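# Tuck chair under desk and park cart in yellow bay

## Task

Slide the office chair fully beneath the desk so that it ends upright and level with every wheel on the floor. Drive the utility cart into the yellow-taped bay so that all four of its wheels sit within the tape and none rests on the tape itself. Keep the desk roughly in its starting spot, with everything it carries still on top and nothing overhanging its edges. The robot must not topple or finish leaning, or the task fails. At the end, release whatever is held and back the robot away.

## Robot and tools

ROBOT. TidyBot++: a mobile base (0.54 m long, 0.50 m wide, 0.38 m high) on four powered casters carrying one seven-joint arm with a two-finger gripper. The shoulder sits 0.12 m ahead of the base centre at 0.68 m height. Segments: upper arm 0.42 m, forearm 0.31 m, hand 0.31 m. Two cameras: base_camera and wrist_camera (looks along the hand). The arm starts folded, hand down, poking up to 0.08 m past the base front. Something may occasionally tug a held part or nudge a loose object.

FRAMES. Base frame: origin on the floor below the base centre, x forward, y left, z up, metres. Odometry frame: the base frame as it was at scene start. base_odometry counts wheel turns only (slip reads as travel, drift of a few cm and degrees builds up); heading in rad, left positive, -3.142 to 3.142. base_tilt is in degrees, forward and right positive, with about 1 degree of error.

TOOL move. Arguments:
- base: object with any of translate_m (forward +), strafe_m (left +), each -2 to 2 m, and rotate_rad (counter-clockwise seen from above +), -6.3 to 6.3. These are offsets from where the base is when the command begins, along its axes at that moment.
- joints: object of absolute targets by name, radians: joint_1_rad any angle (positive = clockwise from above, opposite to heading); joint_2_rad -2.249 to 2.249 (shoulder, 0 = upper arm vertical, positive leans forward); joint_3_rad any angle; joint_4_rad -2.579 to 2.579 (elbow, 0 straight, negative bends forward when joint_3 is 3.14); joint_5_rad any angle; joint_6_rad -2.099 to 2.099 (wrist, negative bends hand forward); joint_7_rad any angle (hand spin; at 1.57 with hand down, fingers open left/right). gripper_pos 0 (open) to 1 (closed); finger gap about 85 x (1 - gripper_pos) mm. Any-angle joints take the short way, so step under half a turn.
- target: one flat list of seven numbers [x, y, z, qw, qx, qy, qz], an absolute hand pose in the base frame, metres plus unit quaternion, same form as hand_pose. Hand z axis runs along the fingers; fingers part along hand y. Alongside target, joints may contain only gripper_pos.
- speeds: caps for this action: translate_m and strafe_m 0.05 to 0.5 m/s, rotate_rad 0.1 to 1.57 rad/s (maxima are defaults). When translating and strafing together, set the speed under just one key.
- cameras: list of base_camera, wrist_camera or all; [] gives none.
- blocking: true (default) returns when all motion rests; false returns within about 0.5 s while motion continues; a later move overrides only the parts it names.
A move with no action just reports state and images. Each action lasts at most 15 s; base moves time out at 14 s.

wait: seconds 0 to 10, plus cameras; reports state, ending early once motions rest. stop: brakes all running motions (cameras optional). zoom_image: camera and region [x0, y0, x1, y1] in pixels from the top-left, at most 504 by 504, on that camera's latest image. finished_scene: scene = the current scene's number; irreversible, and the goal must hold with the robot gone.

RESULTS. The move line reads done or the worst status. base_status, joint_status and hand_status give moving, done, off_target (rested away from target, may still push), contact_stop, time_out (old target dropped), not_followed, stopped, torque_fault or limit_stop_at_motor_heat. "joint command not followed"/"pose unreachable" with "cause:" mean a safety check held back the arm (e.g. self-collision). hand_pose is the point between finger pads; hand_target is where targets would put it. hand done means within 10 mm and 2 degrees; to refine, add (wanted - measured) to the last target. joint_positions, motor_effort in percent (peak in brackets), Motor temperatures per joint, on_its_own, pictures (image order), ARM HIT, MOTOR HOT (60 °C) and OVER-TEMPERATURE FAULT (75 °C, arm sinks for 30-60 s; resend targets afterwards). A refused call or an unrequested stop (contact_stop, time_out, torque fault) cancels later move, wait and finished_scene calls in the same reply; a merely invalid call (unknown key) does not.

CAUTIONS. Approach anything, even what you mean to push, at crawl speed; contact at driving pace counts as a collision. The arm ignores obstacles and keeps pressing; a blocked base pushes hard until timeout. Arm caught above about 0.6 m while the base moves, sideways pushes on a raised hand, or reaching far out from folded can tip the robot; retract or back off to recover. Torque limits: 104.5 N m for joints 1-4, 51.3 N m for 5-7; exceeding them freezes the arm 10 s. Avoid drops, releasing moving parts, slams, very hard shoves, heavy twisting on the gripper, and tight grips on parts resting on something. Loads make the arm sag; to hold still, resend hand_target, not hand_pose. Hand down reaches at most about 0.94 m high, near the base. Finish by opening the gripper and driving clear.

Each tool is called as name(argument=value, ...) on one line, values as JSON.

## Session

move(joints={"joint_6_rad":-1.9})

Scene clock: 1.30 s.
Motor temperatures (°C): [39 36 32 39 38 42 40]
move: not_followed
base_odometry: x=+0.000 y=+0.000 heading=+0.000
base_tilt: forward=+0.3 right=+0.3
base_status: not commanded
joint_positions: joint_1_rad=+0.038 joint_2_rad=-0.368 joint_3_rad=+3.116 joint_4_rad=-2.562 joint_5_rad=+0.043 joint_6_rad=-0.932 joint_7_rad=+1.563 gripper_pos=+0.000
joint_status: joint_6_rad not_followed (moved -0.070 of -1.038)
motor_effort: joint_1_rad=-1(1) joint_2_rad=+1(3) joint_3_rad=+1(1) joint_4_rad=+15(19) joint_5_rad=+1(1) joint_6_rad=+0(3) joint_7_rad=+1(2)
hand_pose: x=+0.2274 y=-0.0119 z=+0.5798 quat_wxyz=(+0.022, +1.000, +0.002, +0.007) (m; base frame)
hand_target: x=+0.2247 y=-0.0119 z=+0.5804 quat_wxyz=(+0.022, +1.000, +0.001, +0.002) (m; base frame)
hand_status: not commanded
pictures: base_camera, wrist_camera
joint command not followed: on one or more control steps a check withheld the commanded joint targets, and the robot was not sent them on those steps. On the call's last step the targets were still withheld.
cause: the commanded joint targets, or the way to them, would bring two parts of the arm too close to each other (the joints from joint_2_rad to joint_7_rad lie between them).
Images, in order (width x height): base_camera 644x364, wrist_camera 644x476.

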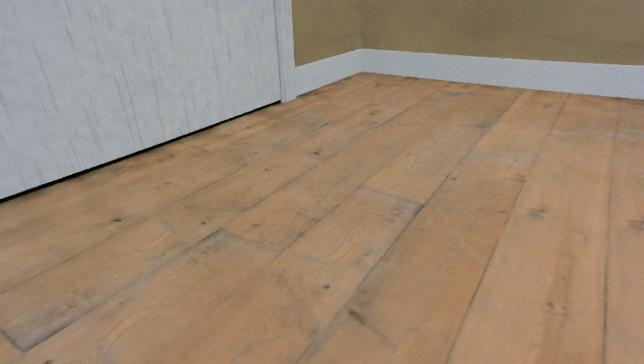

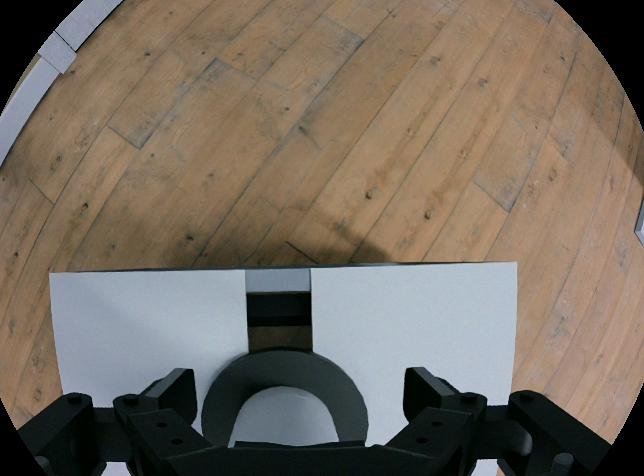

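move(joints={"joint_1_rad":0,"joint_2_rad":-0.5,"joint_3_rad":3.14,"joint_4_rad":-1.6,"joint_5_rad":0,"joint_6_rad":-1.0,"joint_7_rad":1.57})

move(joints={"joint_1_rad":1.2}, cameras=["wrist_camera"])

move(joints={"joint_1_rad":2.4}, cameras=["wrist_camera"])

move(joints={"joint_1_rad":3.7}, cameras=["wrist_camera"])

move(joints={"joint_1_rad":5.0}, cameras=["wrist_camera"])

Scene clock: 15.03 s.
Motor temperatures (°C): [39 36 32 39 38 42 40]
move: done
base_odometry: x=+0.000 y=+0.000 heading=+0.000
base_tilt: forward=+0.3 right=+0.3
base_status: not commanded
joint_positions: joint_1_rad=+0.014 joint_2_rad=-0.497 joint_3_rad=+3.118 joint_4_rad=-1.604 joint_5_rad=+0.039 joint_6_rad=-1.037 joint_7_rad=+1.563 gripper_pos=+0.000
joint_status: all done
motor_effort: joint_1_rad=-1(2) joint_2_rad=-2(5) joint_3_rad=+1(2) joint_4_rad=+21(22) joint_5_rad=+1(2) joint_6_rad=+7(8) joint_7_rad=+1(2)
hand_pose: x=+0.4609 y=-0.0031 z=+1.0236 quat_wxyz=(+0.021, +0.878, +0.003, +0.478) (m; base frame)
hand_target: x=+0.4661 y=+0.0021 z=+1.0365 quat_wxyz=(+0.000, +0.867, +0.000, +0.498) (m; base frame)
hand_status: not commanded
pictures: base_camera, wrist_camera
held back during your reply time, on 69 control steps: two parts of the arm were too close to each other, or the arm's last command would have brought them too close.
led back after a hold: the arm was led back toward your command in small steps, so it may still be short of it.
joint command not followed: on one or more control steps a check withheld the commanded joint targets, and the robot was not sent them on those steps.
cause: the commanded joint targets, or the way to them, would bring two parts of the arm too close to each other (the joints from joint_2_rad to joint_7_rad lie between them).
Images, in order (width x height): base_camera 644x364, wrist_camera 644x476.

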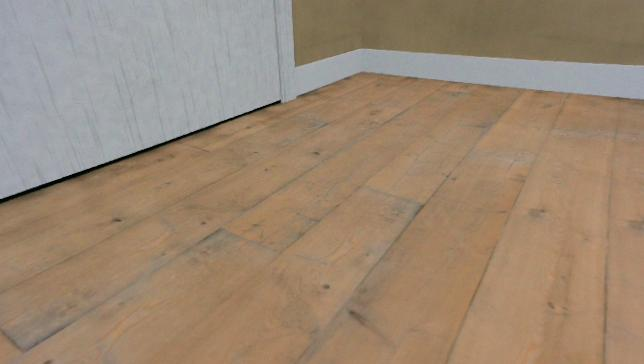

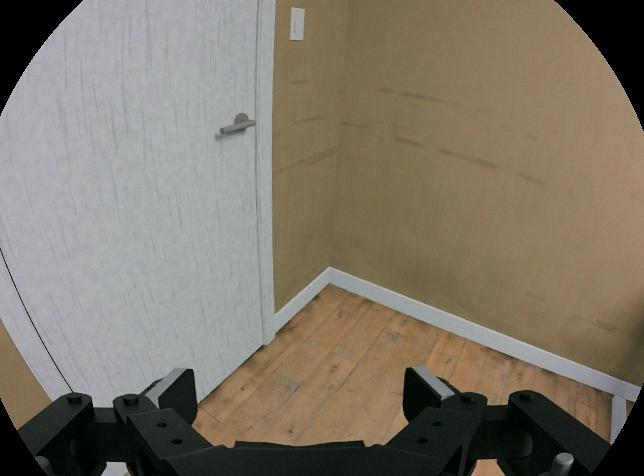

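Scene clock: 17.50 s.
Motor temperatures (°C): [39 36 32 39 38 42 40]
move: done
base_odometry: x=+0.000 y=+0.000 heading=+0.000
base_tilt: forward=+0.3 right=+0.3
base_status: not commanded
joint_positions: joint_1_rad=+1.186 joint_2_rad=-0.497 joint_3_rad=+3.121 joint_4_rad=-1.604 joint_5_rad=+0.039 joint_6_rad=-1.037 joint_7_rad=+1.563 gripper_pos=+0.000
joint_status: all done
motor_effort: joint_1_rad=-1(2) joint_2_rad=-1(2) joint_3_rad=+1(1) joint_4_rad=+21(21) joint_5_rad=+1(2) joint_6_rad=+7(8) joint_7_rad=+1(2)
hand_pose: x=+0.2479 y=-0.3167 z=+1.0236 quat_wxyz=(+0.282, +0.732, -0.485, +0.387) (m; base frame)
hand_target: x=+0.2467 y=-0.3228 z=+1.0365 quat_wxyz=(+0.281, +0.716, -0.489, +0.411) (m; base frame)
hand_status: not commanded
pictures: wrist_camera
Images, in order (width x height): wrist_camera 644x476.

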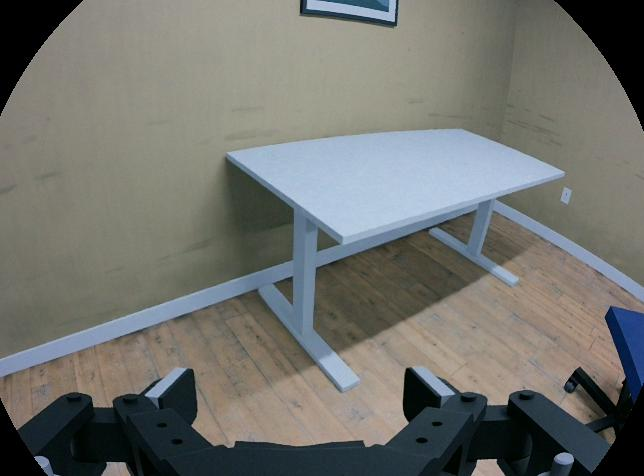

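Scene clock: 19.97 s.
Motor temperatures (°C): [39 36 32 39 38 42 40]
move: done
base_odometry: x=+0.000 y=+0.000 heading=+0.000
base_tilt: forward=+0.3 right=+0.3
base_status: not commanded
joint_positions: joint_1_rad=+2.386 joint_2_rad=-0.497 joint_3_rad=+3.122 joint_4_rad=-1.604 joint_5_rad=+0.039 joint_6_rad=-1.037 joint_7_rad=+1.563 gripper_pos=+0.000
joint_status: all done
motor_effort: joint_1_rad=-1(2) joint_2_rad=-2(3) joint_3_rad=+1(1) joint_4_rad=+21(21) joint_5_rad=+1(2) joint_6_rad=+7(8) joint_7_rad=+2(2)
hand_pose: x=-0.1299 y=-0.2345 z=+1.0236 quat_wxyz=(+0.451, +0.330, -0.813, +0.160) (m; base frame)
hand_target: x=-0.1355 y=-0.2360 z=+1.0365 quat_wxyz=(+0.464, +0.315, -0.808, +0.180) (m; base frame)
hand_status: not commanded
pictures: wrist_camera
Images, in order (width x height): wrist_camera 644x476.

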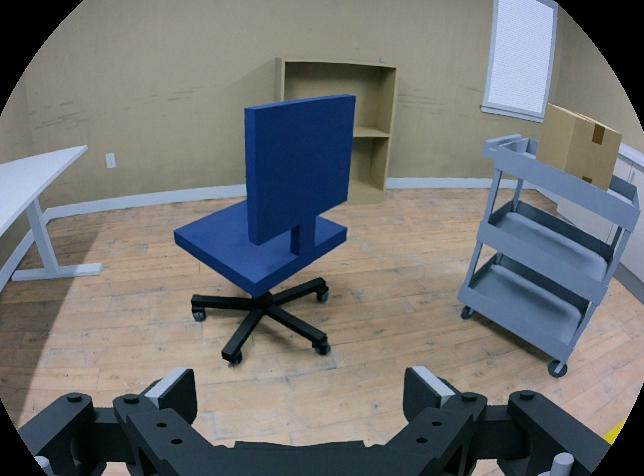

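Scene clock: 22.53 s.
Motor temperatures (°C): [39 36 32 39 38 42 40]
move: done
base_odometry: x=+0.000 y=+0.000 heading=+0.000
base_tilt: forward=+0.3 right=+0.3
base_status: not commanded
joint_positions: joint_1_rad=+3.686 joint_2_rad=-0.497 joint_3_rad=+3.123 joint_4_rad=-1.604 joint_5_rad=+0.039 joint_6_rad=-1.037 joint_7_rad=+1.563 gripper_pos=+0.000
joint_status: all done
motor_effort: joint_1_rad=-1(2) joint_2_rad=-2(2) joint_3_rad=+1(1) joint_4_rad=+21(21) joint_5_rad=+1(2) joint_6_rad=+7(8) joint_7_rad=+1(2)
hand_pose: x=-0.1734 y=+0.1773 z=+1.0236 quat_wxyz=(+0.456, -0.230, -0.847, -0.145) (m; base frame)
hand_target: x=-0.1765 y=+0.1821 z=+1.0365 quat_wxyz=(+0.478, -0.239, -0.834, -0.137) (m; base frame)
hand_status: not commanded
pictures: wrist_camera
Images, in order (width x height): wrist_camera 644x476.

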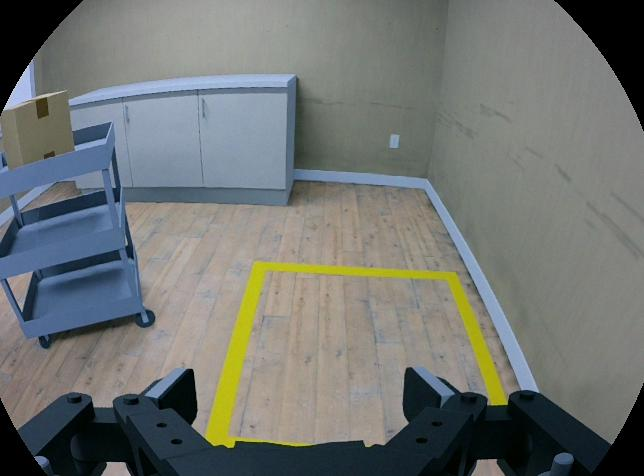

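Scene clock: 25.10 s.
Motor temperatures (°C): [39 36 32 39 38 42 40]
move: done
base_odometry: x=+0.000 y=+0.000 heading=+0.000
base_tilt: forward=+0.2 right=+0.3
base_status: not commanded
joint_positions: joint_1_rad=+4.986 joint_2_rad=-0.497 joint_3_rad=+3.123 joint_4_rad=-1.604 joint_5_rad=+0.038 joint_6_rad=-1.037 joint_7_rad=+1.563 gripper_pos=+0.000
joint_status: all done
motor_effort: joint_1_rad=-1(2) joint_2_rad=-1(3) joint_3_rad=+1(1) joint_4_rad=+21(21) joint_5_rad=+1(2) joint_6_rad=+8(8) joint_7_rad=+1(2)
hand_pose: x=+0.2118 y=+0.3291 z=+1.0236 quat_wxyz=(+0.275, -0.696, -0.535, -0.392) (m; base frame)
hand_target: x=+0.2154 y=+0.3335 z=+1.0365 quat_wxyz=(+0.298, -0.695, -0.519, -0.398) (m; base frame)
hand_status: not commanded
pictures: wrist_camera
Images, in order (width x height): wrist_camera 644x476.

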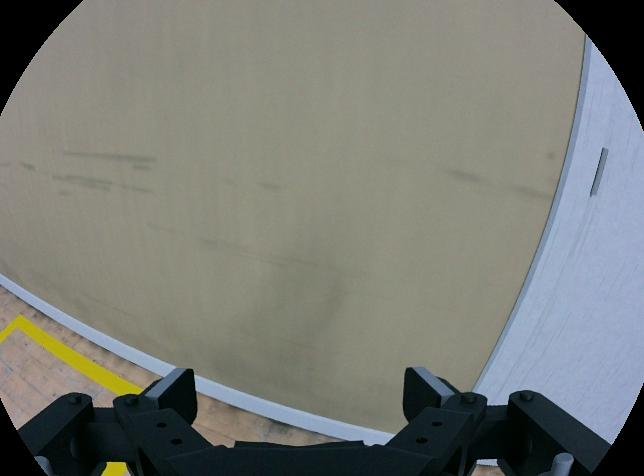

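move(base={"rotate_rad":-2.95}, joints={"joint_1_rad":6.283})

Scene clock: 68.90 s.
Motor temperatures (°C): [39 36 32 39 38 42 40]
move: done
base_odometry: x=+0.000 y=+0.000 heading=-2.949
base_tilt: forward=+0.3 right=+0.3
base_status: done
joint_positions: joint_1_rad=+6.272 joint_2_rad=-0.497 joint_3_rad=+3.126 joint_4_rad=-1.604 joint_5_rad=+0.036 joint_6_rad=-1.037 joint_7_rad=+1.563 gripper_pos=+0.000
joint_status: all done
motor_effort: joint_1_rad=-1(3) joint_2_rad=-1(4) joint_3_rad=+1(2) joint_4_rad=+21(21) joint_5_rad=+1(2) joint_6_rad=+7(8) joint_7_rad=+1(2)
hand_pose: x=+0.4610 y=+0.0026 z=+1.0236 quat_wxyz=(-0.013, -0.878, -0.009, -0.479) (m; base frame)
hand_target: x=+0.4661 y=+0.0022 z=+1.0365 quat_wxyz=(+0.000, -0.867, -0.001, -0.498) (m; base frame)
hand_status: not commanded
pictures: base_camera, wrist_camera
Images, in order (width x height): base_camera 644x364, wrist_camera 644x476.

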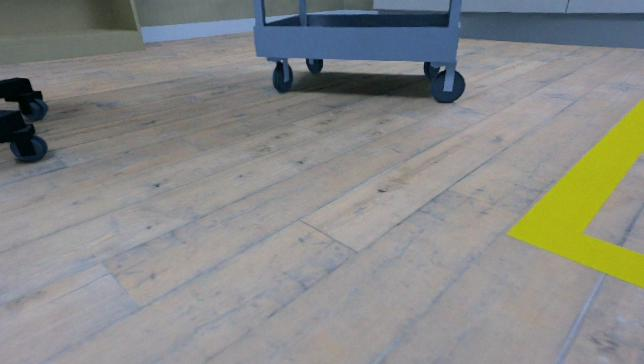

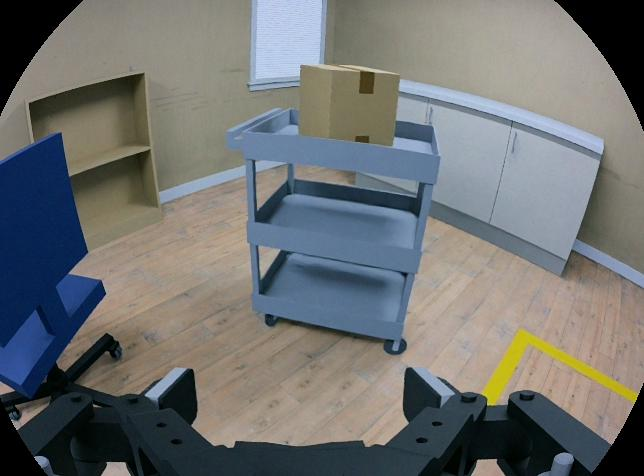

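move(base={"rotate_rad":-0.28}, cameras=[])

move(base={"strafe_m":0.16,"translate_m":0.3}, joints={"joint_7_rad":0})

move(target=[0.5,0,0.91,0,0.7071,0.7071,0])

Scene clock: 103.83 s.
Motor temperatures (°C): [39 36 32 39 38 42 40]
move: done
base_odometry: x=+0.000 y=+0.000 heading=+3.054
base_tilt: forward=+0.3 right=+0.3
base_status: done
joint_positions: joint_1_rad=+6.274 joint_2_rad=-0.497 joint_3_rad=+3.129 joint_4_rad=-1.604 joint_5_rad=+0.035 joint_6_rad=-1.037 joint_7_rad=+1.563 gripper_pos=+0.000
joint_status: not commanded
motor_effort: joint_1_rad=-1(2) joint_2_rad=-2(2) joint_3_rad=+1(2) joint_4_rad=+21(21) joint_5_rad=+1(2) joint_6_rad=+8(8) joint_7_rad=+1(2)
hand_pose: x=+0.4610 y=+0.0010 z=+1.0236 quat_wxyz=(-0.013, -0.878, -0.007, -0.479) (m; base frame)
hand_target: x=+0.4661 y=+0.0022 z=+1.0365 quat_wxyz=(+0.000, -0.867, -0.001, -0.498) (m; base frame)
hand_status: not commanded
pictures: none
No camera images: "cameras" was empty.

Scene clock: 105.93 s.
Motor temperatures (°C): [39 36 32 39 38 42 40]
move: done
base_odometry: x=-0.313 y=-0.133 heading=+3.054
base_tilt: forward=+0.3 right=+0.3
base_status: done
joint_positions: joint_1_rad=+6.274 joint_2_rad=-0.493 joint_3_rad=+3.129 joint_4_rad=-1.604 joint_5_rad=+0.035 joint_6_rad=-1.037 joint_7_rad=+0.061 gripper_pos=+0.000
joint_status: all done
motor_effort: joint_1_rad=-1(1) joint_2_rad=-2(6) joint_3_rad=+1(2) joint_4_rad=+20(21) joint_5_rad=+1(2) joint_6_rad=+7(8) joint_7_rad=+1(2)
hand_pose: x=+0.4622 y=+0.0011 z=+1.0224 quat_wxyz=(+0.316, -0.647, +0.594, -0.358) (m; base frame)
hand_target: x=+0.4661 y=+0.0022 z=+1.0365 quat_wxyz=(+0.352, -0.614, +0.613, -0.352) (m; base frame)
hand_status: not commanded
pictures: base_camera, wrist_camera
Images, in order (width x height): base_camera 644x364, wrist_camera 644x476.

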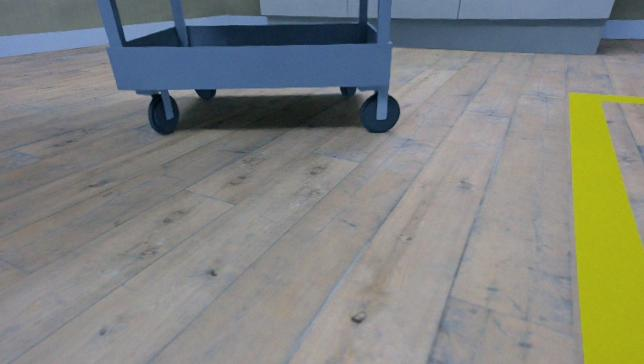

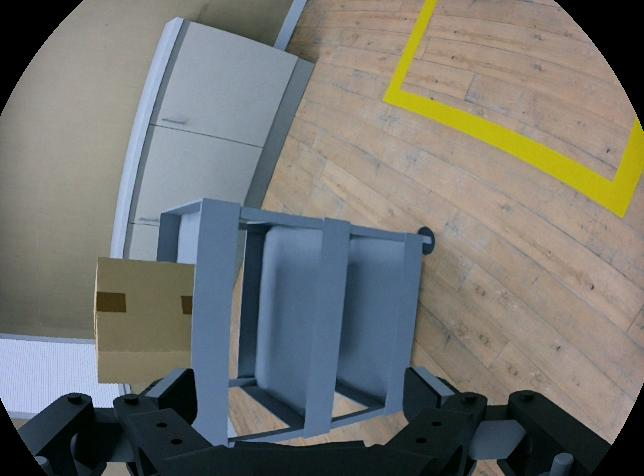

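Scene clock: 110.87 s.
Motor temperatures (°C): [39 36 32 39 38 42 40]
move: off_target
base_odometry: x=-0.313 y=-0.133 heading=+3.054
base_tilt: forward=+0.3 right=+0.3
base_status: not commanded
joint_positions: joint_1_rad=+4.159 joint_2_rad=-0.479 joint_3_rad=+4.772 joint_4_rad=-0.951 joint_5_rad=+0.369 joint_6_rad=-1.991 joint_7_rad=+2.589 gripper_pos=+0.000
joint_status: not commanded
motor_effort: joint_1_rad=-1(4) joint_2_rad=+22(34) joint_3_rad=-6(10) joint_4_rad=+14(21) joint_5_rad=-1(2) joint_6_rad=+1(8) joint_7_rad=+1(2)
hand_pose: x=+0.5110 y=-0.0399 z=+0.9106 quat_wxyz=(+0.057, -0.795, -0.599, -0.077) (m; base frame)
hand_target: x=+0.5302 y=-0.0361 z=+0.9206 quat_wxyz=(+0.051, -0.784, -0.607, -0.119) (m; base frame)
hand_status: off_target (0.041 m and 19.4 deg from the pose sent, 0.119 m and 175.7 deg at the start; a joint's target at an end of its range on 60 of 140 steps)
pictures: base_camera, wrist_camera
Images, in order (width x height): base_camera 644x364, wrist_camera 644x476.

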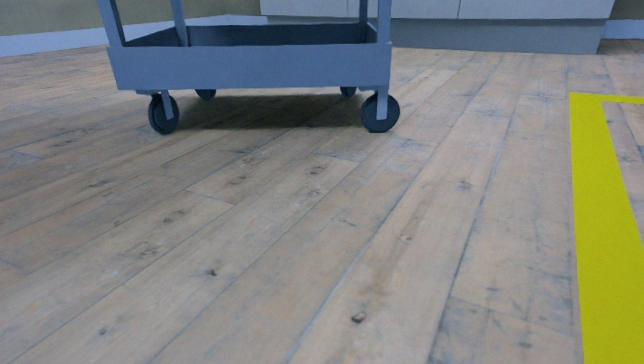

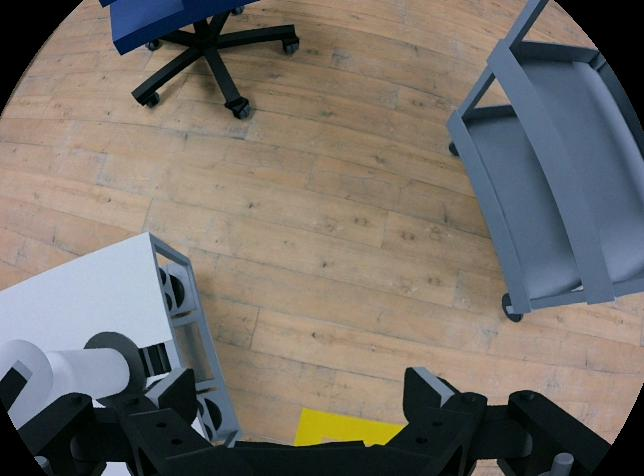

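move(joints={"joint_1_rad":0,"joint_2_rad":-0.5,"joint_3_rad":3.14,"joint_4_rad":-1.6,"joint_5_rad":0,"joint_6_rad":-1.5,"joint_7_rad":0}, cameras=[])

move(joints={"joint_1_rad":0,"joint_2_rad":0.35,"joint_3_rad":3.14,"joint_4_rad":-0.766,"joint_5_rad":0,"joint_6_rad":-2.025,"joint_7_rad":0})

Scene clock: 127.80 s.
Motor temperatures (°C): [39 36 32 39 38 42 40]
move: done
base_odometry: x=-0.313 y=-0.133 heading=+3.054
base_tilt: forward=+0.3 right=+0.3
base_status: not commanded
joint_positions: joint_1_rad=+6.269 joint_2_rad=-0.480 joint_3_rad=+3.162 joint_4_rad=-1.575 joint_5_rad=+0.042 joint_6_rad=-1.565 joint_7_rad=+0.064 gripper_pos=+0.000
joint_status: all done
motor_effort: joint_1_rad=-1(2) joint_2_rad=+1(24) joint_3_rad=+0(8) joint_4_rad=+18(19) joint_5_rad=+1(3) joint_6_rad=+4(5) joint_7_rad=+0(3)
hand_pose: x=+0.3482 y=-0.0150 z=+0.9232 quat_wxyz=(+0.151, -0.703, +0.670, -0.185) (m; base frame)
hand_target: x=+0.3579 y=+0.0019 z=+0.9269 quat_wxyz=(+0.189, -0.682, +0.681, -0.189) (m; base frame)
hand_status: not commanded
pictures: none
No camera images: "cameras" was empty.

Scene clock: 130.20 s.
Motor temperatures (°C): [39 36 32 39 38 42 40]
move: done
base_odometry: x=-0.313 y=-0.133 heading=+3.054
base_tilt: forward=+0.3 right=+0.3
base_status: not commanded
joint_positions: joint_1_rad=+6.269 joint_2_rad=+0.334 joint_3_rad=+3.162 joint_4_rad=-0.798 joint_5_rad=+0.042 joint_6_rad=-1.957 joint_7_rad=+0.062 gripper_pos=+0.000
joint_status: all done
motor_effort: joint_1_rad=-1(2) joint_2_rad=-29(32) joint_3_rad=+0(1) joint_4_rad=+16(20) joint_5_rad=+1(3) joint_6_rad=+1(6) joint_7_rad=+1(3)
hand_pose: x=+0.5580 y=-0.0115 z=+0.9026 quat_wxyz=(+0.002, -0.721, +0.692, -0.035) (m; base frame)
hand_target: x=+0.5459 y=+0.0019 z=+0.9039 quat_wxyz=(+0.000, -0.708, +0.707, +0.000) (m; base frame)
hand_status: not commanded
pictures: base_camera, wrist_camera
Images, in order (width x height): base_camera 644x364, wrist_camera 644x476.

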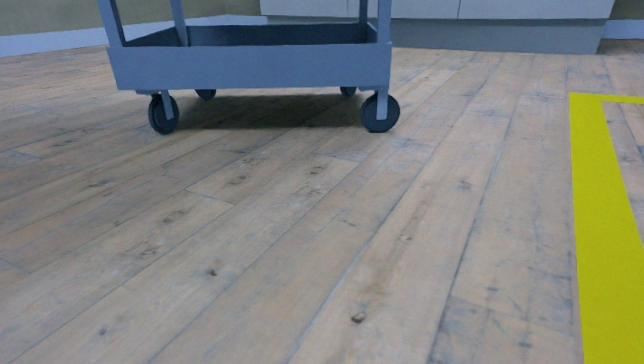

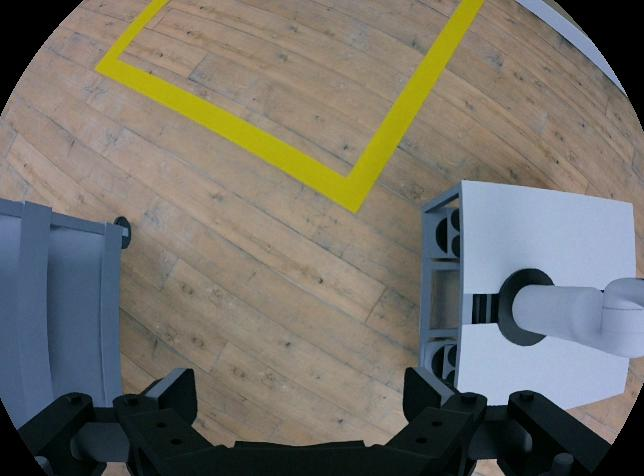

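move(base={"translate_m":0.16,"strafe_m":-0.04}, speeds={"translate_m":0.15})

Scene clock: 140.50 s.
Motor temperatures (°C): [39 36 32 39 38 42 40]
move: done
base_odometry: x=-0.469 y=-0.080 heading=+3.054
base_tilt: forward=+0.3 right=+0.3
base_status: done
joint_positions: joint_1_rad=+6.271 joint_2_rad=+0.340 joint_3_rad=+3.162 joint_4_rad=-0.796 joint_5_rad=+0.041 joint_6_rad=-1.963 joint_7_rad=+0.062 gripper_pos=+0.000
joint_status: not commanded
motor_effort: joint_1_rad=-1(1) joint_2_rad=-29(32) joint_3_rad=+0(1) joint_4_rad=+16(17) joint_5_rad=+1(2) joint_6_rad=+1(1) joint_7_rad=+1(2)
hand_pose: x=+0.5579 y=-0.0119 z=+0.8999 quat_wxyz=(-0.002, -0.721, +0.693, -0.031) (m; base frame)
hand_target: x=+0.5459 y=+0.0019 z=+0.9039 quat_wxyz=(+0.000, -0.708, +0.707, +0.000) (m; base frame)
hand_status: not commanded
pictures: base_camera, wrist_camera
Images, in order (width x height): base_camera 644x364, wrist_camera 644x476.

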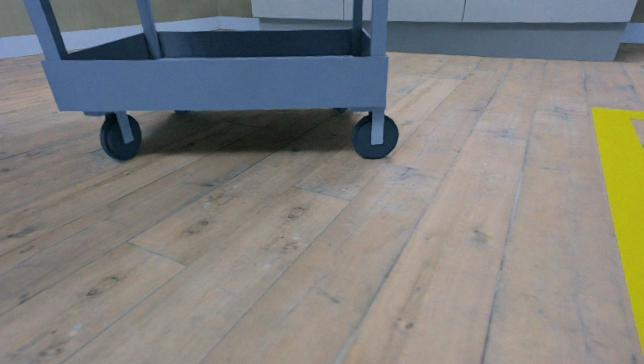

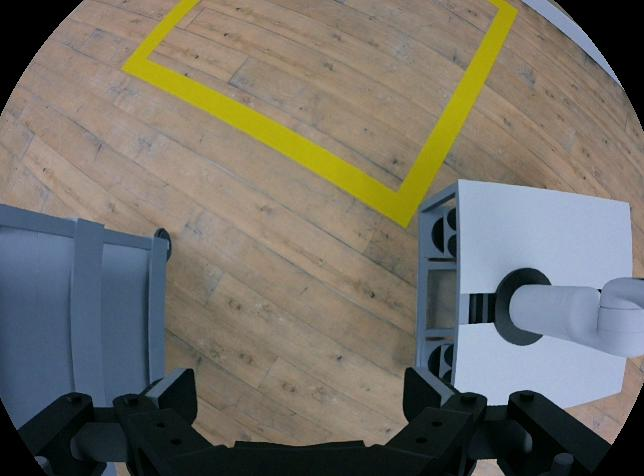

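move(base={"translate_m":0.15}, speeds={"translate_m":0.15})

Scene clock: 149.40 s.
Motor temperatures (°C): [39 36 32 39 38 42 40]
move: done
base_odometry: x=-0.619 y=-0.066 heading=+3.054
base_tilt: forward=+0.3 right=+0.3
base_status: done
joint_positions: joint_1_rad=+6.271 joint_2_rad=+0.343 joint_3_rad=+3.161 joint_4_rad=-0.795 joint_5_rad=+0.041 joint_6_rad=-1.965 joint_7_rad=+0.062 gripper_pos=+0.000
joint_status: not commanded
motor_effort: joint_1_rad=-1(2) joint_2_rad=-29(33) joint_3_rad=+0(1) joint_4_rad=+16(17) joint_5_rad=+1(2) joint_6_rad=+0(1) joint_7_rad=+1(2)
hand_pose: x=+0.5579 y=-0.0119 z=+0.8992 quat_wxyz=(-0.003, -0.721, +0.693, -0.029) (m; base frame)
hand_target: x=+0.5459 y=+0.0019 z=+0.9039 quat_wxyz=(+0.000, -0.708, +0.707, +0.000) (m; base frame)
hand_status: not commanded
pictures: base_camera, wrist_camera
Images, in order (width x height): base_camera 644x364, wrist_camera 644x476.

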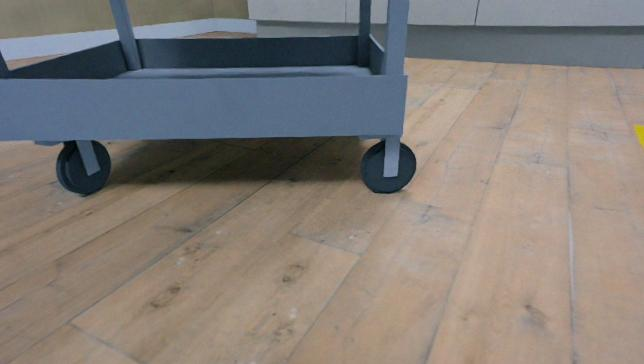

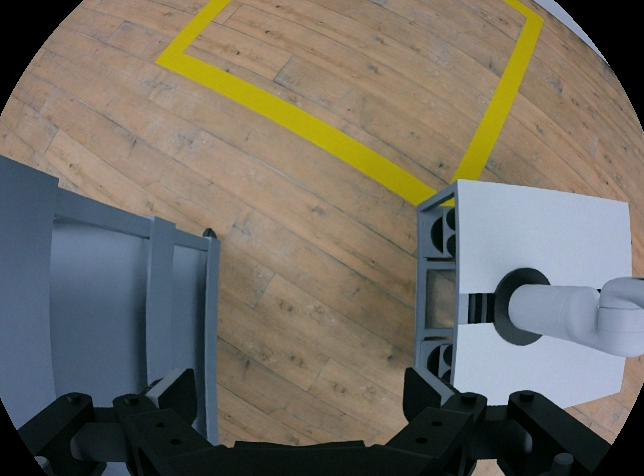

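move(base={"translate_m":0.13,"strafe_m":-0.05}, speeds={"translate_m":0.15}, cameras=["wrist_camera"])

Scene clock: 159.57 s.
Motor temperatures (°C): [39 36 32 39 38 42 40]
move: done
base_odometry: x=-0.744 y=-0.005 heading=+3.054
base_tilt: forward=+0.3 right=+0.3
base_status: done
joint_positions: joint_1_rad=+6.273 joint_2_rad=+0.344 joint_3_rad=+3.160 joint_4_rad=-0.795 joint_5_rad=+0.040 joint_6_rad=-1.966 joint_7_rad=+0.062 gripper_pos=+0.000
joint_status: not commanded
motor_effort: joint_1_rad=-1(2) joint_2_rad=-29(32) joint_3_rad=+0(1) joint_4_rad=+17(17) joint_5_rad=+1(2) joint_6_rad=+0(1) joint_7_rad=+2(2)
hand_pose: x=+0.5579 y=-0.0122 z=+0.8988 quat_wxyz=(-0.003, -0.720, +0.693, -0.028) (m; base frame)
hand_target: x=+0.5459 y=+0.0019 z=+0.9039 quat_wxyz=(+0.000, -0.708, +0.707, +0.000) (m; base frame)
hand_status: not commanded
pictures: wrist_camera
Images, in order (width x height): wrist_camera 644x476.

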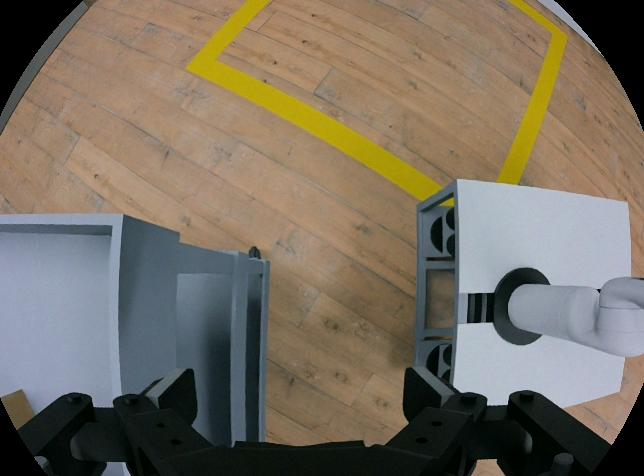

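move(base={"translate_m":0.13}, speeds={"translate_m":0.15}, cameras=["wrist_camera"])

Scene clock: 166.10 s.
Motor temperatures (°C): [39 36 32 39 38 42 40]
move: done
base_odometry: x=-0.874 y=+0.006 heading=+3.054
base_tilt: forward=+0.3 right=+0.3
base_status: done
joint_positions: joint_1_rad=+6.274 joint_2_rad=+0.344 joint_3_rad=+3.160 joint_4_rad=-0.795 joint_5_rad=+0.040 joint_6_rad=-1.966 joint_7_rad=+0.062 gripper_pos=+0.000
joint_status: not commanded
motor_effort: joint_1_rad=-1(2) joint_2_rad=-29(33) joint_3_rad=+0(1) joint_4_rad=+16(17) joint_5_rad=+1(2) joint_6_rad=+0(1) joint_7_rad=+0(2)
hand_pose: x=+0.5578 y=-0.0122 z=+0.8988 quat_wxyz=(-0.003, -0.720, +0.693, -0.028) (m; base frame)
hand_target: x=+0.5459 y=+0.0019 z=+0.9039 quat_wxyz=(+0.000, -0.708, +0.707, +0.000) (m; base frame)
hand_status: not commanded
pictures: wrist_camera
Images, in order (width x height): wrist_camera 644x476.

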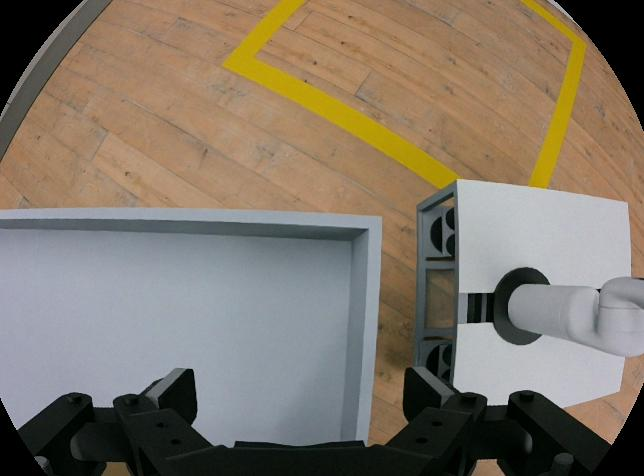

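move(base={"translate_m":-0.043}, speeds={"translate_m":0.1}, cameras=[])

move(joints={"joint_2_rad":0.35,"joint_4_rad":-0.97,"joint_6_rad":-1.9})

Scene clock: 175.67 s.
Motor temperatures (°C): [39 36 32 39 38 42 40]
move: done
base_odometry: x=-0.831 y=+0.003 heading=+3.054
base_tilt: forward=+0.3 right=+0.4
base_status: done
joint_positions: joint_1_rad=+6.274 joint_2_rad=+0.344 joint_3_rad=+3.160 joint_4_rad=-0.794 joint_5_rad=+0.040 joint_6_rad=-1.967 joint_7_rad=+0.062 gripper_pos=+0.000
joint_status: not commanded
motor_effort: joint_1_rad=-1(2) joint_2_rad=-30(33) joint_3_rad=+0(1) joint_4_rad=+17(17) joint_5_rad=+1(2) joint_6_rad=+0(1) joint_7_rad=+1(2)
hand_pose: x=+0.5578 y=-0.0122 z=+0.8987 quat_wxyz=(-0.003, -0.720, +0.693, -0.028) (m; base frame)
hand_target: x=+0.5459 y=+0.0019 z=+0.9039 quat_wxyz=(+0.000, -0.708, +0.707, +0.000) (m; base frame)
hand_status: not commanded
pictures: none
No camera images: "cameras" was empty.

Scene clock: 176.87 s.
Motor temperatures (°C): [39 36 32 39 38 42 40]
move: done
base_odometry: x=-0.831 y=+0.003 heading=+3.054
base_tilt: forward=+0.3 right=+0.3
base_status: not commanded
joint_positions: joint_1_rad=+6.274 joint_2_rad=+0.344 joint_3_rad=+3.160 joint_4_rad=-0.946 joint_5_rad=+0.040 joint_6_rad=-1.953 joint_7_rad=+0.062 gripper_pos=+0.000
joint_status: all done
motor_effort: joint_1_rad=-1(1) joint_2_rad=-30(31) joint_3_rad=+0(1) joint_4_rad=+16(18) joint_5_rad=+1(2) joint_6_rad=-2(2) joint_7_rad=+1(2)
hand_pose: x=+0.5315 y=-0.0124 z=+0.8555 quat_wxyz=(-0.051, -0.720, +0.691, +0.022) (m; base frame)
hand_target: x=+0.5434 y=+0.0019 z=+0.8447 quat_wxyz=(-0.028, -0.707, +0.706, +0.028) (m; base frame)
hand_status: not commanded
pictures: base_camera, wrist_camera
Images, in order (width x height): base_camera 644x364, wrist_camera 644x476.

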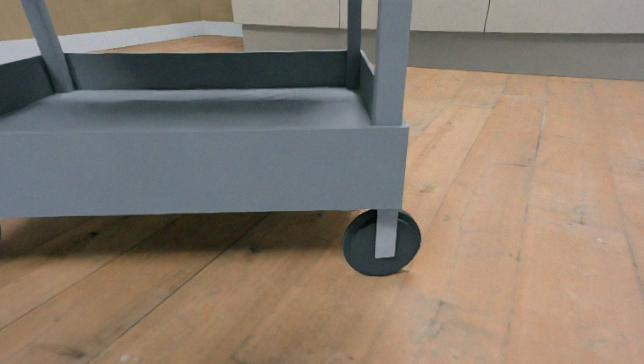

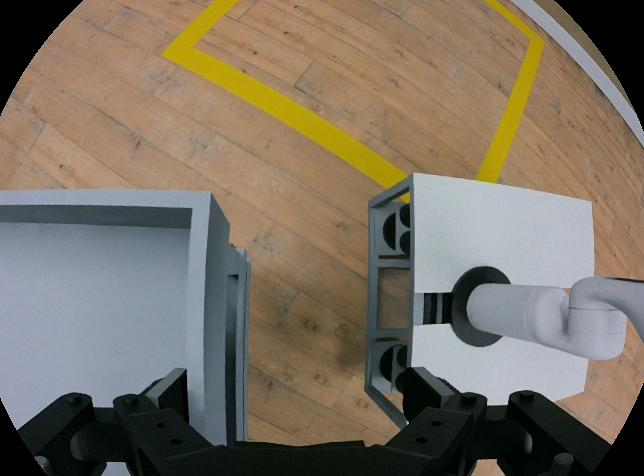

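move(base={"translate_m":0.02}, speeds={"translate_m":0.05}, joints={"joint_4_rad":-1.03,"joint_6_rad":-1.77})

Scene clock: 182.53 s.
Motor temperatures (°C): [39 36 32 39 38 42 40]
move: done
base_odometry: x=-0.851 y=+0.004 heading=+3.054
base_tilt: forward=+0.3 right=+0.3
base_status: done
joint_positions: joint_1_rad=+6.274 joint_2_rad=+0.346 joint_3_rad=+3.160 joint_4_rad=-1.008 joint_5_rad=+0.040 joint_6_rad=-1.832 joint_7_rad=+0.062 gripper_pos=+0.000
joint_status: all done
motor_effort: joint_1_rad=-1(1) joint_2_rad=-30(34) joint_3_rad=+0(0) joint_4_rad=+17(19) joint_5_rad=+1(2) joint_6_rad=+0(1) joint_7_rad=+1(2)
hand_pose: x=+0.5548 y=-0.0131 z=+0.8345 quat_wxyz=(-0.032, -0.722, +0.691, +0.001) (m; base frame)
hand_target: x=+0.5693 y=+0.0019 z=+0.8254 quat_wxyz=(-0.003, -0.708, +0.707, +0.003) (m; base frame)
hand_status: not commanded
pictures: base_camera, wrist_camera
Images, in order (width x height): base_camera 644x364, wrist_camera 644x476.

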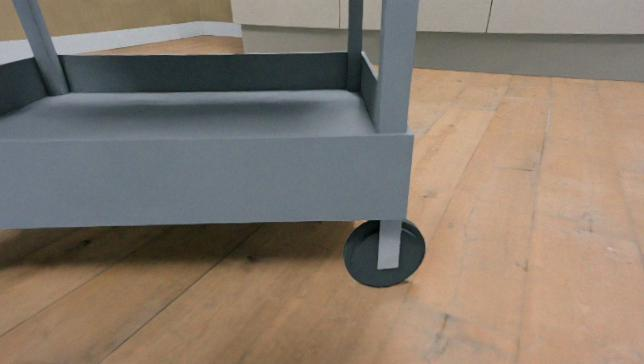

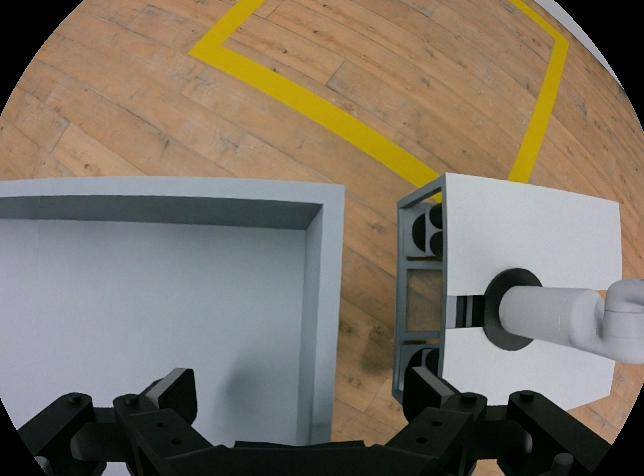

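move(joints={"joint_4_rad":-1.07,"joint_6_rad":-1.73}, cameras=[])

move(joints={"gripper_pos":1})

Scene clock: 188.73 s.
Motor temperatures (°C): [39 36 32 39 38 42 40]
move: done
base_odometry: x=-0.851 y=+0.004 heading=+3.054
base_tilt: forward=+0.3 right=+0.3
base_status: not commanded
joint_positions: joint_1_rad=+6.274 joint_2_rad=+0.346 joint_3_rad=+3.160 joint_4_rad=-1.050 joint_5_rad=+0.040 joint_6_rad=-1.793 joint_7_rad=+0.062 gripper_pos=+0.000
joint_status: all done
motor_effort: joint_1_rad=-1(1) joint_2_rad=-30(32) joint_3_rad=+0(0) joint_4_rad=+17(18) joint_5_rad=+1(1) joint_6_rad=-1(1) joint_7_rad=+0(2)
hand_pose: x=+0.5564 y=-0.0134 z=+0.8216 quat_wxyz=(-0.033, -0.723, +0.690, +0.002) (m; base frame)
hand_target: x=+0.5714 y=+0.0020 z=+0.8130 quat_wxyz=(-0.003, -0.708, +0.707, +0.003) (m; base frame)
hand_status: not commanded
pictures: none
No camera images: "cameras" was empty.

Scene clock: 189.97 s.
Motor temperatures (°C): [39 36 32 39 38 42 40]
move: off_target
base_odometry: x=-0.851 y=+0.004 heading=+3.054
base_tilt: forward=+0.3 right=+0.3
base_status: not commanded
joint_positions: joint_1_rad=+6.285 joint_2_rad=+0.339 joint_3_rad=+3.159 joint_4_rad=-1.057 joint_5_rad=+0.037 joint_6_rad=-1.757 joint_7_rad=+0.042 gripper_pos=+0.948
joint_status: gripper_pos off_target (ended at +0.948, target +1.000)
motor_effort: joint_1_rad=-2(4) joint_2_rad=-28(31) joint_3_rad=-1(3) joint_4_rad=+16(20) joint_5_rad=+0(2) joint_6_rad=-1(7) joint_7_rad=+2(6)
hand_pose: x=+0.5647 y=-0.0171 z=+0.8221 quat_wxyz=(-0.019, -0.713, +0.701, -0.010) (m; base frame)
hand_target: x=+0.5714 y=+0.0020 z=+0.8130 quat_wxyz=(-0.003, -0.708, +0.707, +0.003) (m; base frame)
hand_status: not commanded
pictures: base_camera, wrist_camera
Images, in order (width x height): base_camera 644x364, wrist_camera 644x476.

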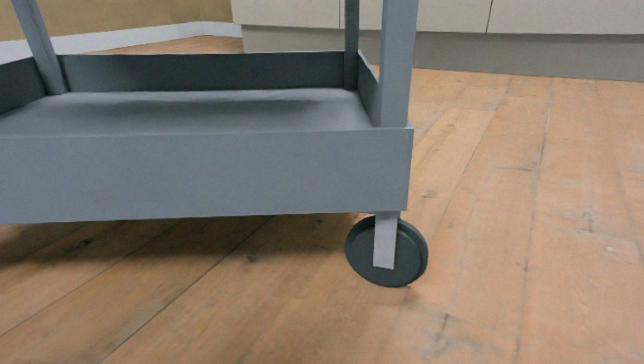

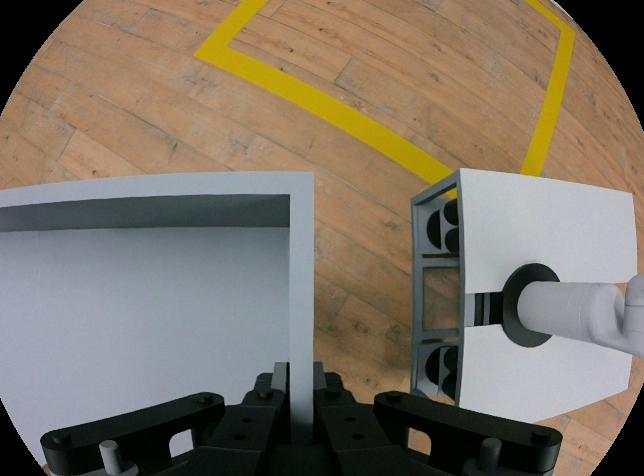

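move(base={"rotate_rad":-0.454}, speeds={"rotate_rad":0.15})

Scene clock: 216.60 s.
Motor temperatures (°C): [39 36 32 39 38 42 40]
move: done
base_odometry: x=-0.851 y=+0.004 heading=+2.600
base_tilt: forward=+0.3 right=+0.4
base_status: done
joint_positions: joint_1_rad=+6.315 joint_2_rad=+0.339 joint_3_rad=+3.158 joint_4_rad=-1.056 joint_5_rad=-0.011 joint_6_rad=-1.731 joint_7_rad=-0.009 gripper_pos=+0.948
joint_status: not commanded
motor_effort: joint_1_rad=-7(18) joint_2_rad=-31(33) joint_3_rad=-6(16) joint_4_rad=+11(18) joint_5_rad=+1(10) joint_6_rad=-9(11) joint_7_rad=+10(15)
hand_pose: x=+0.5732 y=-0.0159 z=+0.8222 quat_wxyz=(+0.007, -0.688, +0.726, -0.003) (m; base frame)
hand_target: x=+0.5714 y=+0.0020 z=+0.8130 quat_wxyz=(-0.003, -0.708, +0.707, +0.003) (m; base frame)
hand_status: not commanded
pictures: base_camera, wrist_camera
Images, in order (width x height): base_camera 644x364, wrist_camera 644x476.

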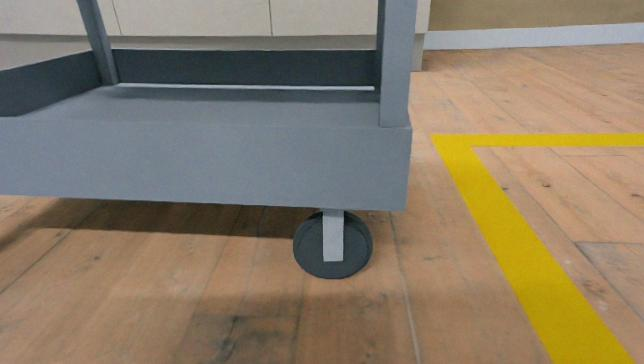

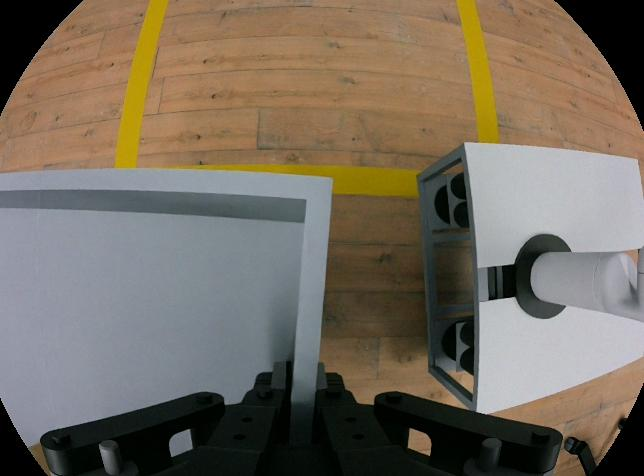

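move(base={"strafe_m":-0.6,"translate_m":-0.17}, speeds={"strafe_m":0.1})

Scene clock: 229.37 s.
Motor temperatures (°C): [39 37 32 39 38 42 40]
move: done
base_odometry: x=-0.396 y=+0.431 heading=+2.600
base_tilt: forward=+0.3 right=+0.4
base_status: done
joint_positions: joint_1_rad=+6.312 joint_2_rad=+0.340 joint_3_rad=+3.154 joint_4_rad=-1.056 joint_5_rad=-0.009 joint_6_rad=-1.724 joint_7_rad=-0.009 gripper_pos=+0.948
joint_status: not commanded
motor_effort: joint_1_rad=-5(10) joint_2_rad=-31(33) joint_3_rad=-3(8) joint_4_rad=+14(18) joint_5_rad=+2(8) joint_6_rad=-1(7) joint_7_rad=+5(9)
hand_pose: x=+0.5754 y=-0.0135 z=+0.8221 quat_wxyz=(+0.009, -0.690, +0.724, -0.006) (m; base frame)
hand_target: x=+0.5714 y=+0.0020 z=+0.8130 quat_wxyz=(-0.003, -0.708, +0.707, +0.003) (m; base frame)
hand_status: not commanded
pictures: base_camera, wrist_camera
Images, in order (width x height): base_camera 644x364, wrist_camera 644x476.

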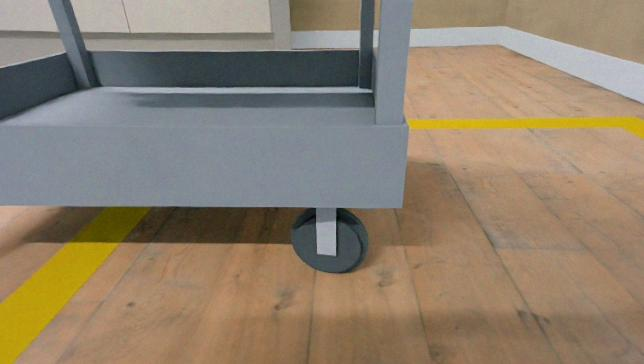

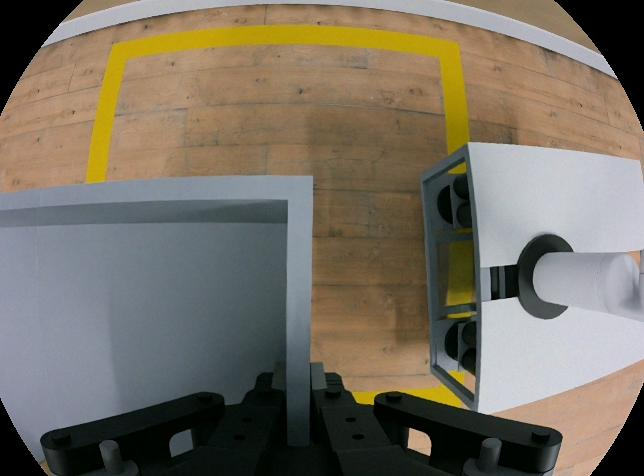

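move(base={"strafe_m":-0.29,"translate_m":-0.06}, speeds={"strafe_m":0.1})

Scene clock: 242.93 s.
Motor temperatures (°C): [39 37 32 39 38 42 40]
move: done
base_odometry: x=-0.195 y=+0.649 heading=+2.600
base_tilt: forward=+0.3 right=+0.4
base_status: done
joint_positions: joint_1_rad=+6.281 joint_2_rad=+0.339 joint_3_rad=+3.142 joint_4_rad=-1.057 joint_5_rad=-0.007 joint_6_rad=-1.726 joint_7_rad=-0.009 gripper_pos=+0.948
joint_status: not commanded
motor_effort: joint_1_rad=+1(5) joint_2_rad=-29(33) joint_3_rad=+3(4) joint_4_rad=+16(20) joint_5_rad=+4(7) joint_6_rad=+2(9) joint_7_rad=-4(9)
hand_pose: x=+0.5745 y=+0.0045 z=+0.8221 quat_wxyz=(+0.009, -0.705, +0.709, -0.005) (m; base frame)
hand_target: x=+0.5714 y=+0.0020 z=+0.8130 quat_wxyz=(-0.003, -0.708, +0.707, +0.003) (m; base frame)
hand_status: not commanded
pictures: base_camera, wrist_camera
Images, in order (width x height): base_camera 644x364, wrist_camera 644x476.

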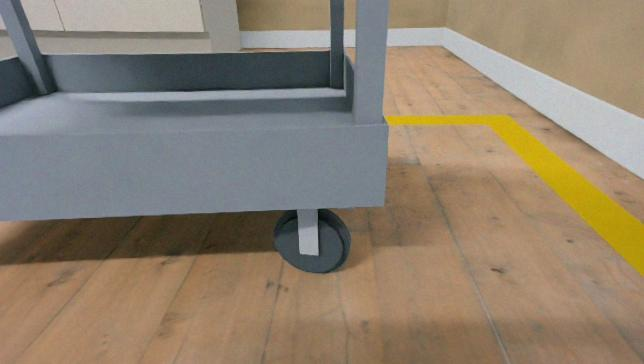

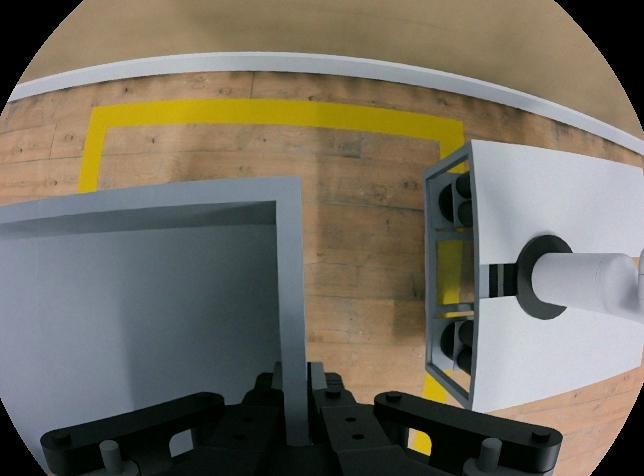

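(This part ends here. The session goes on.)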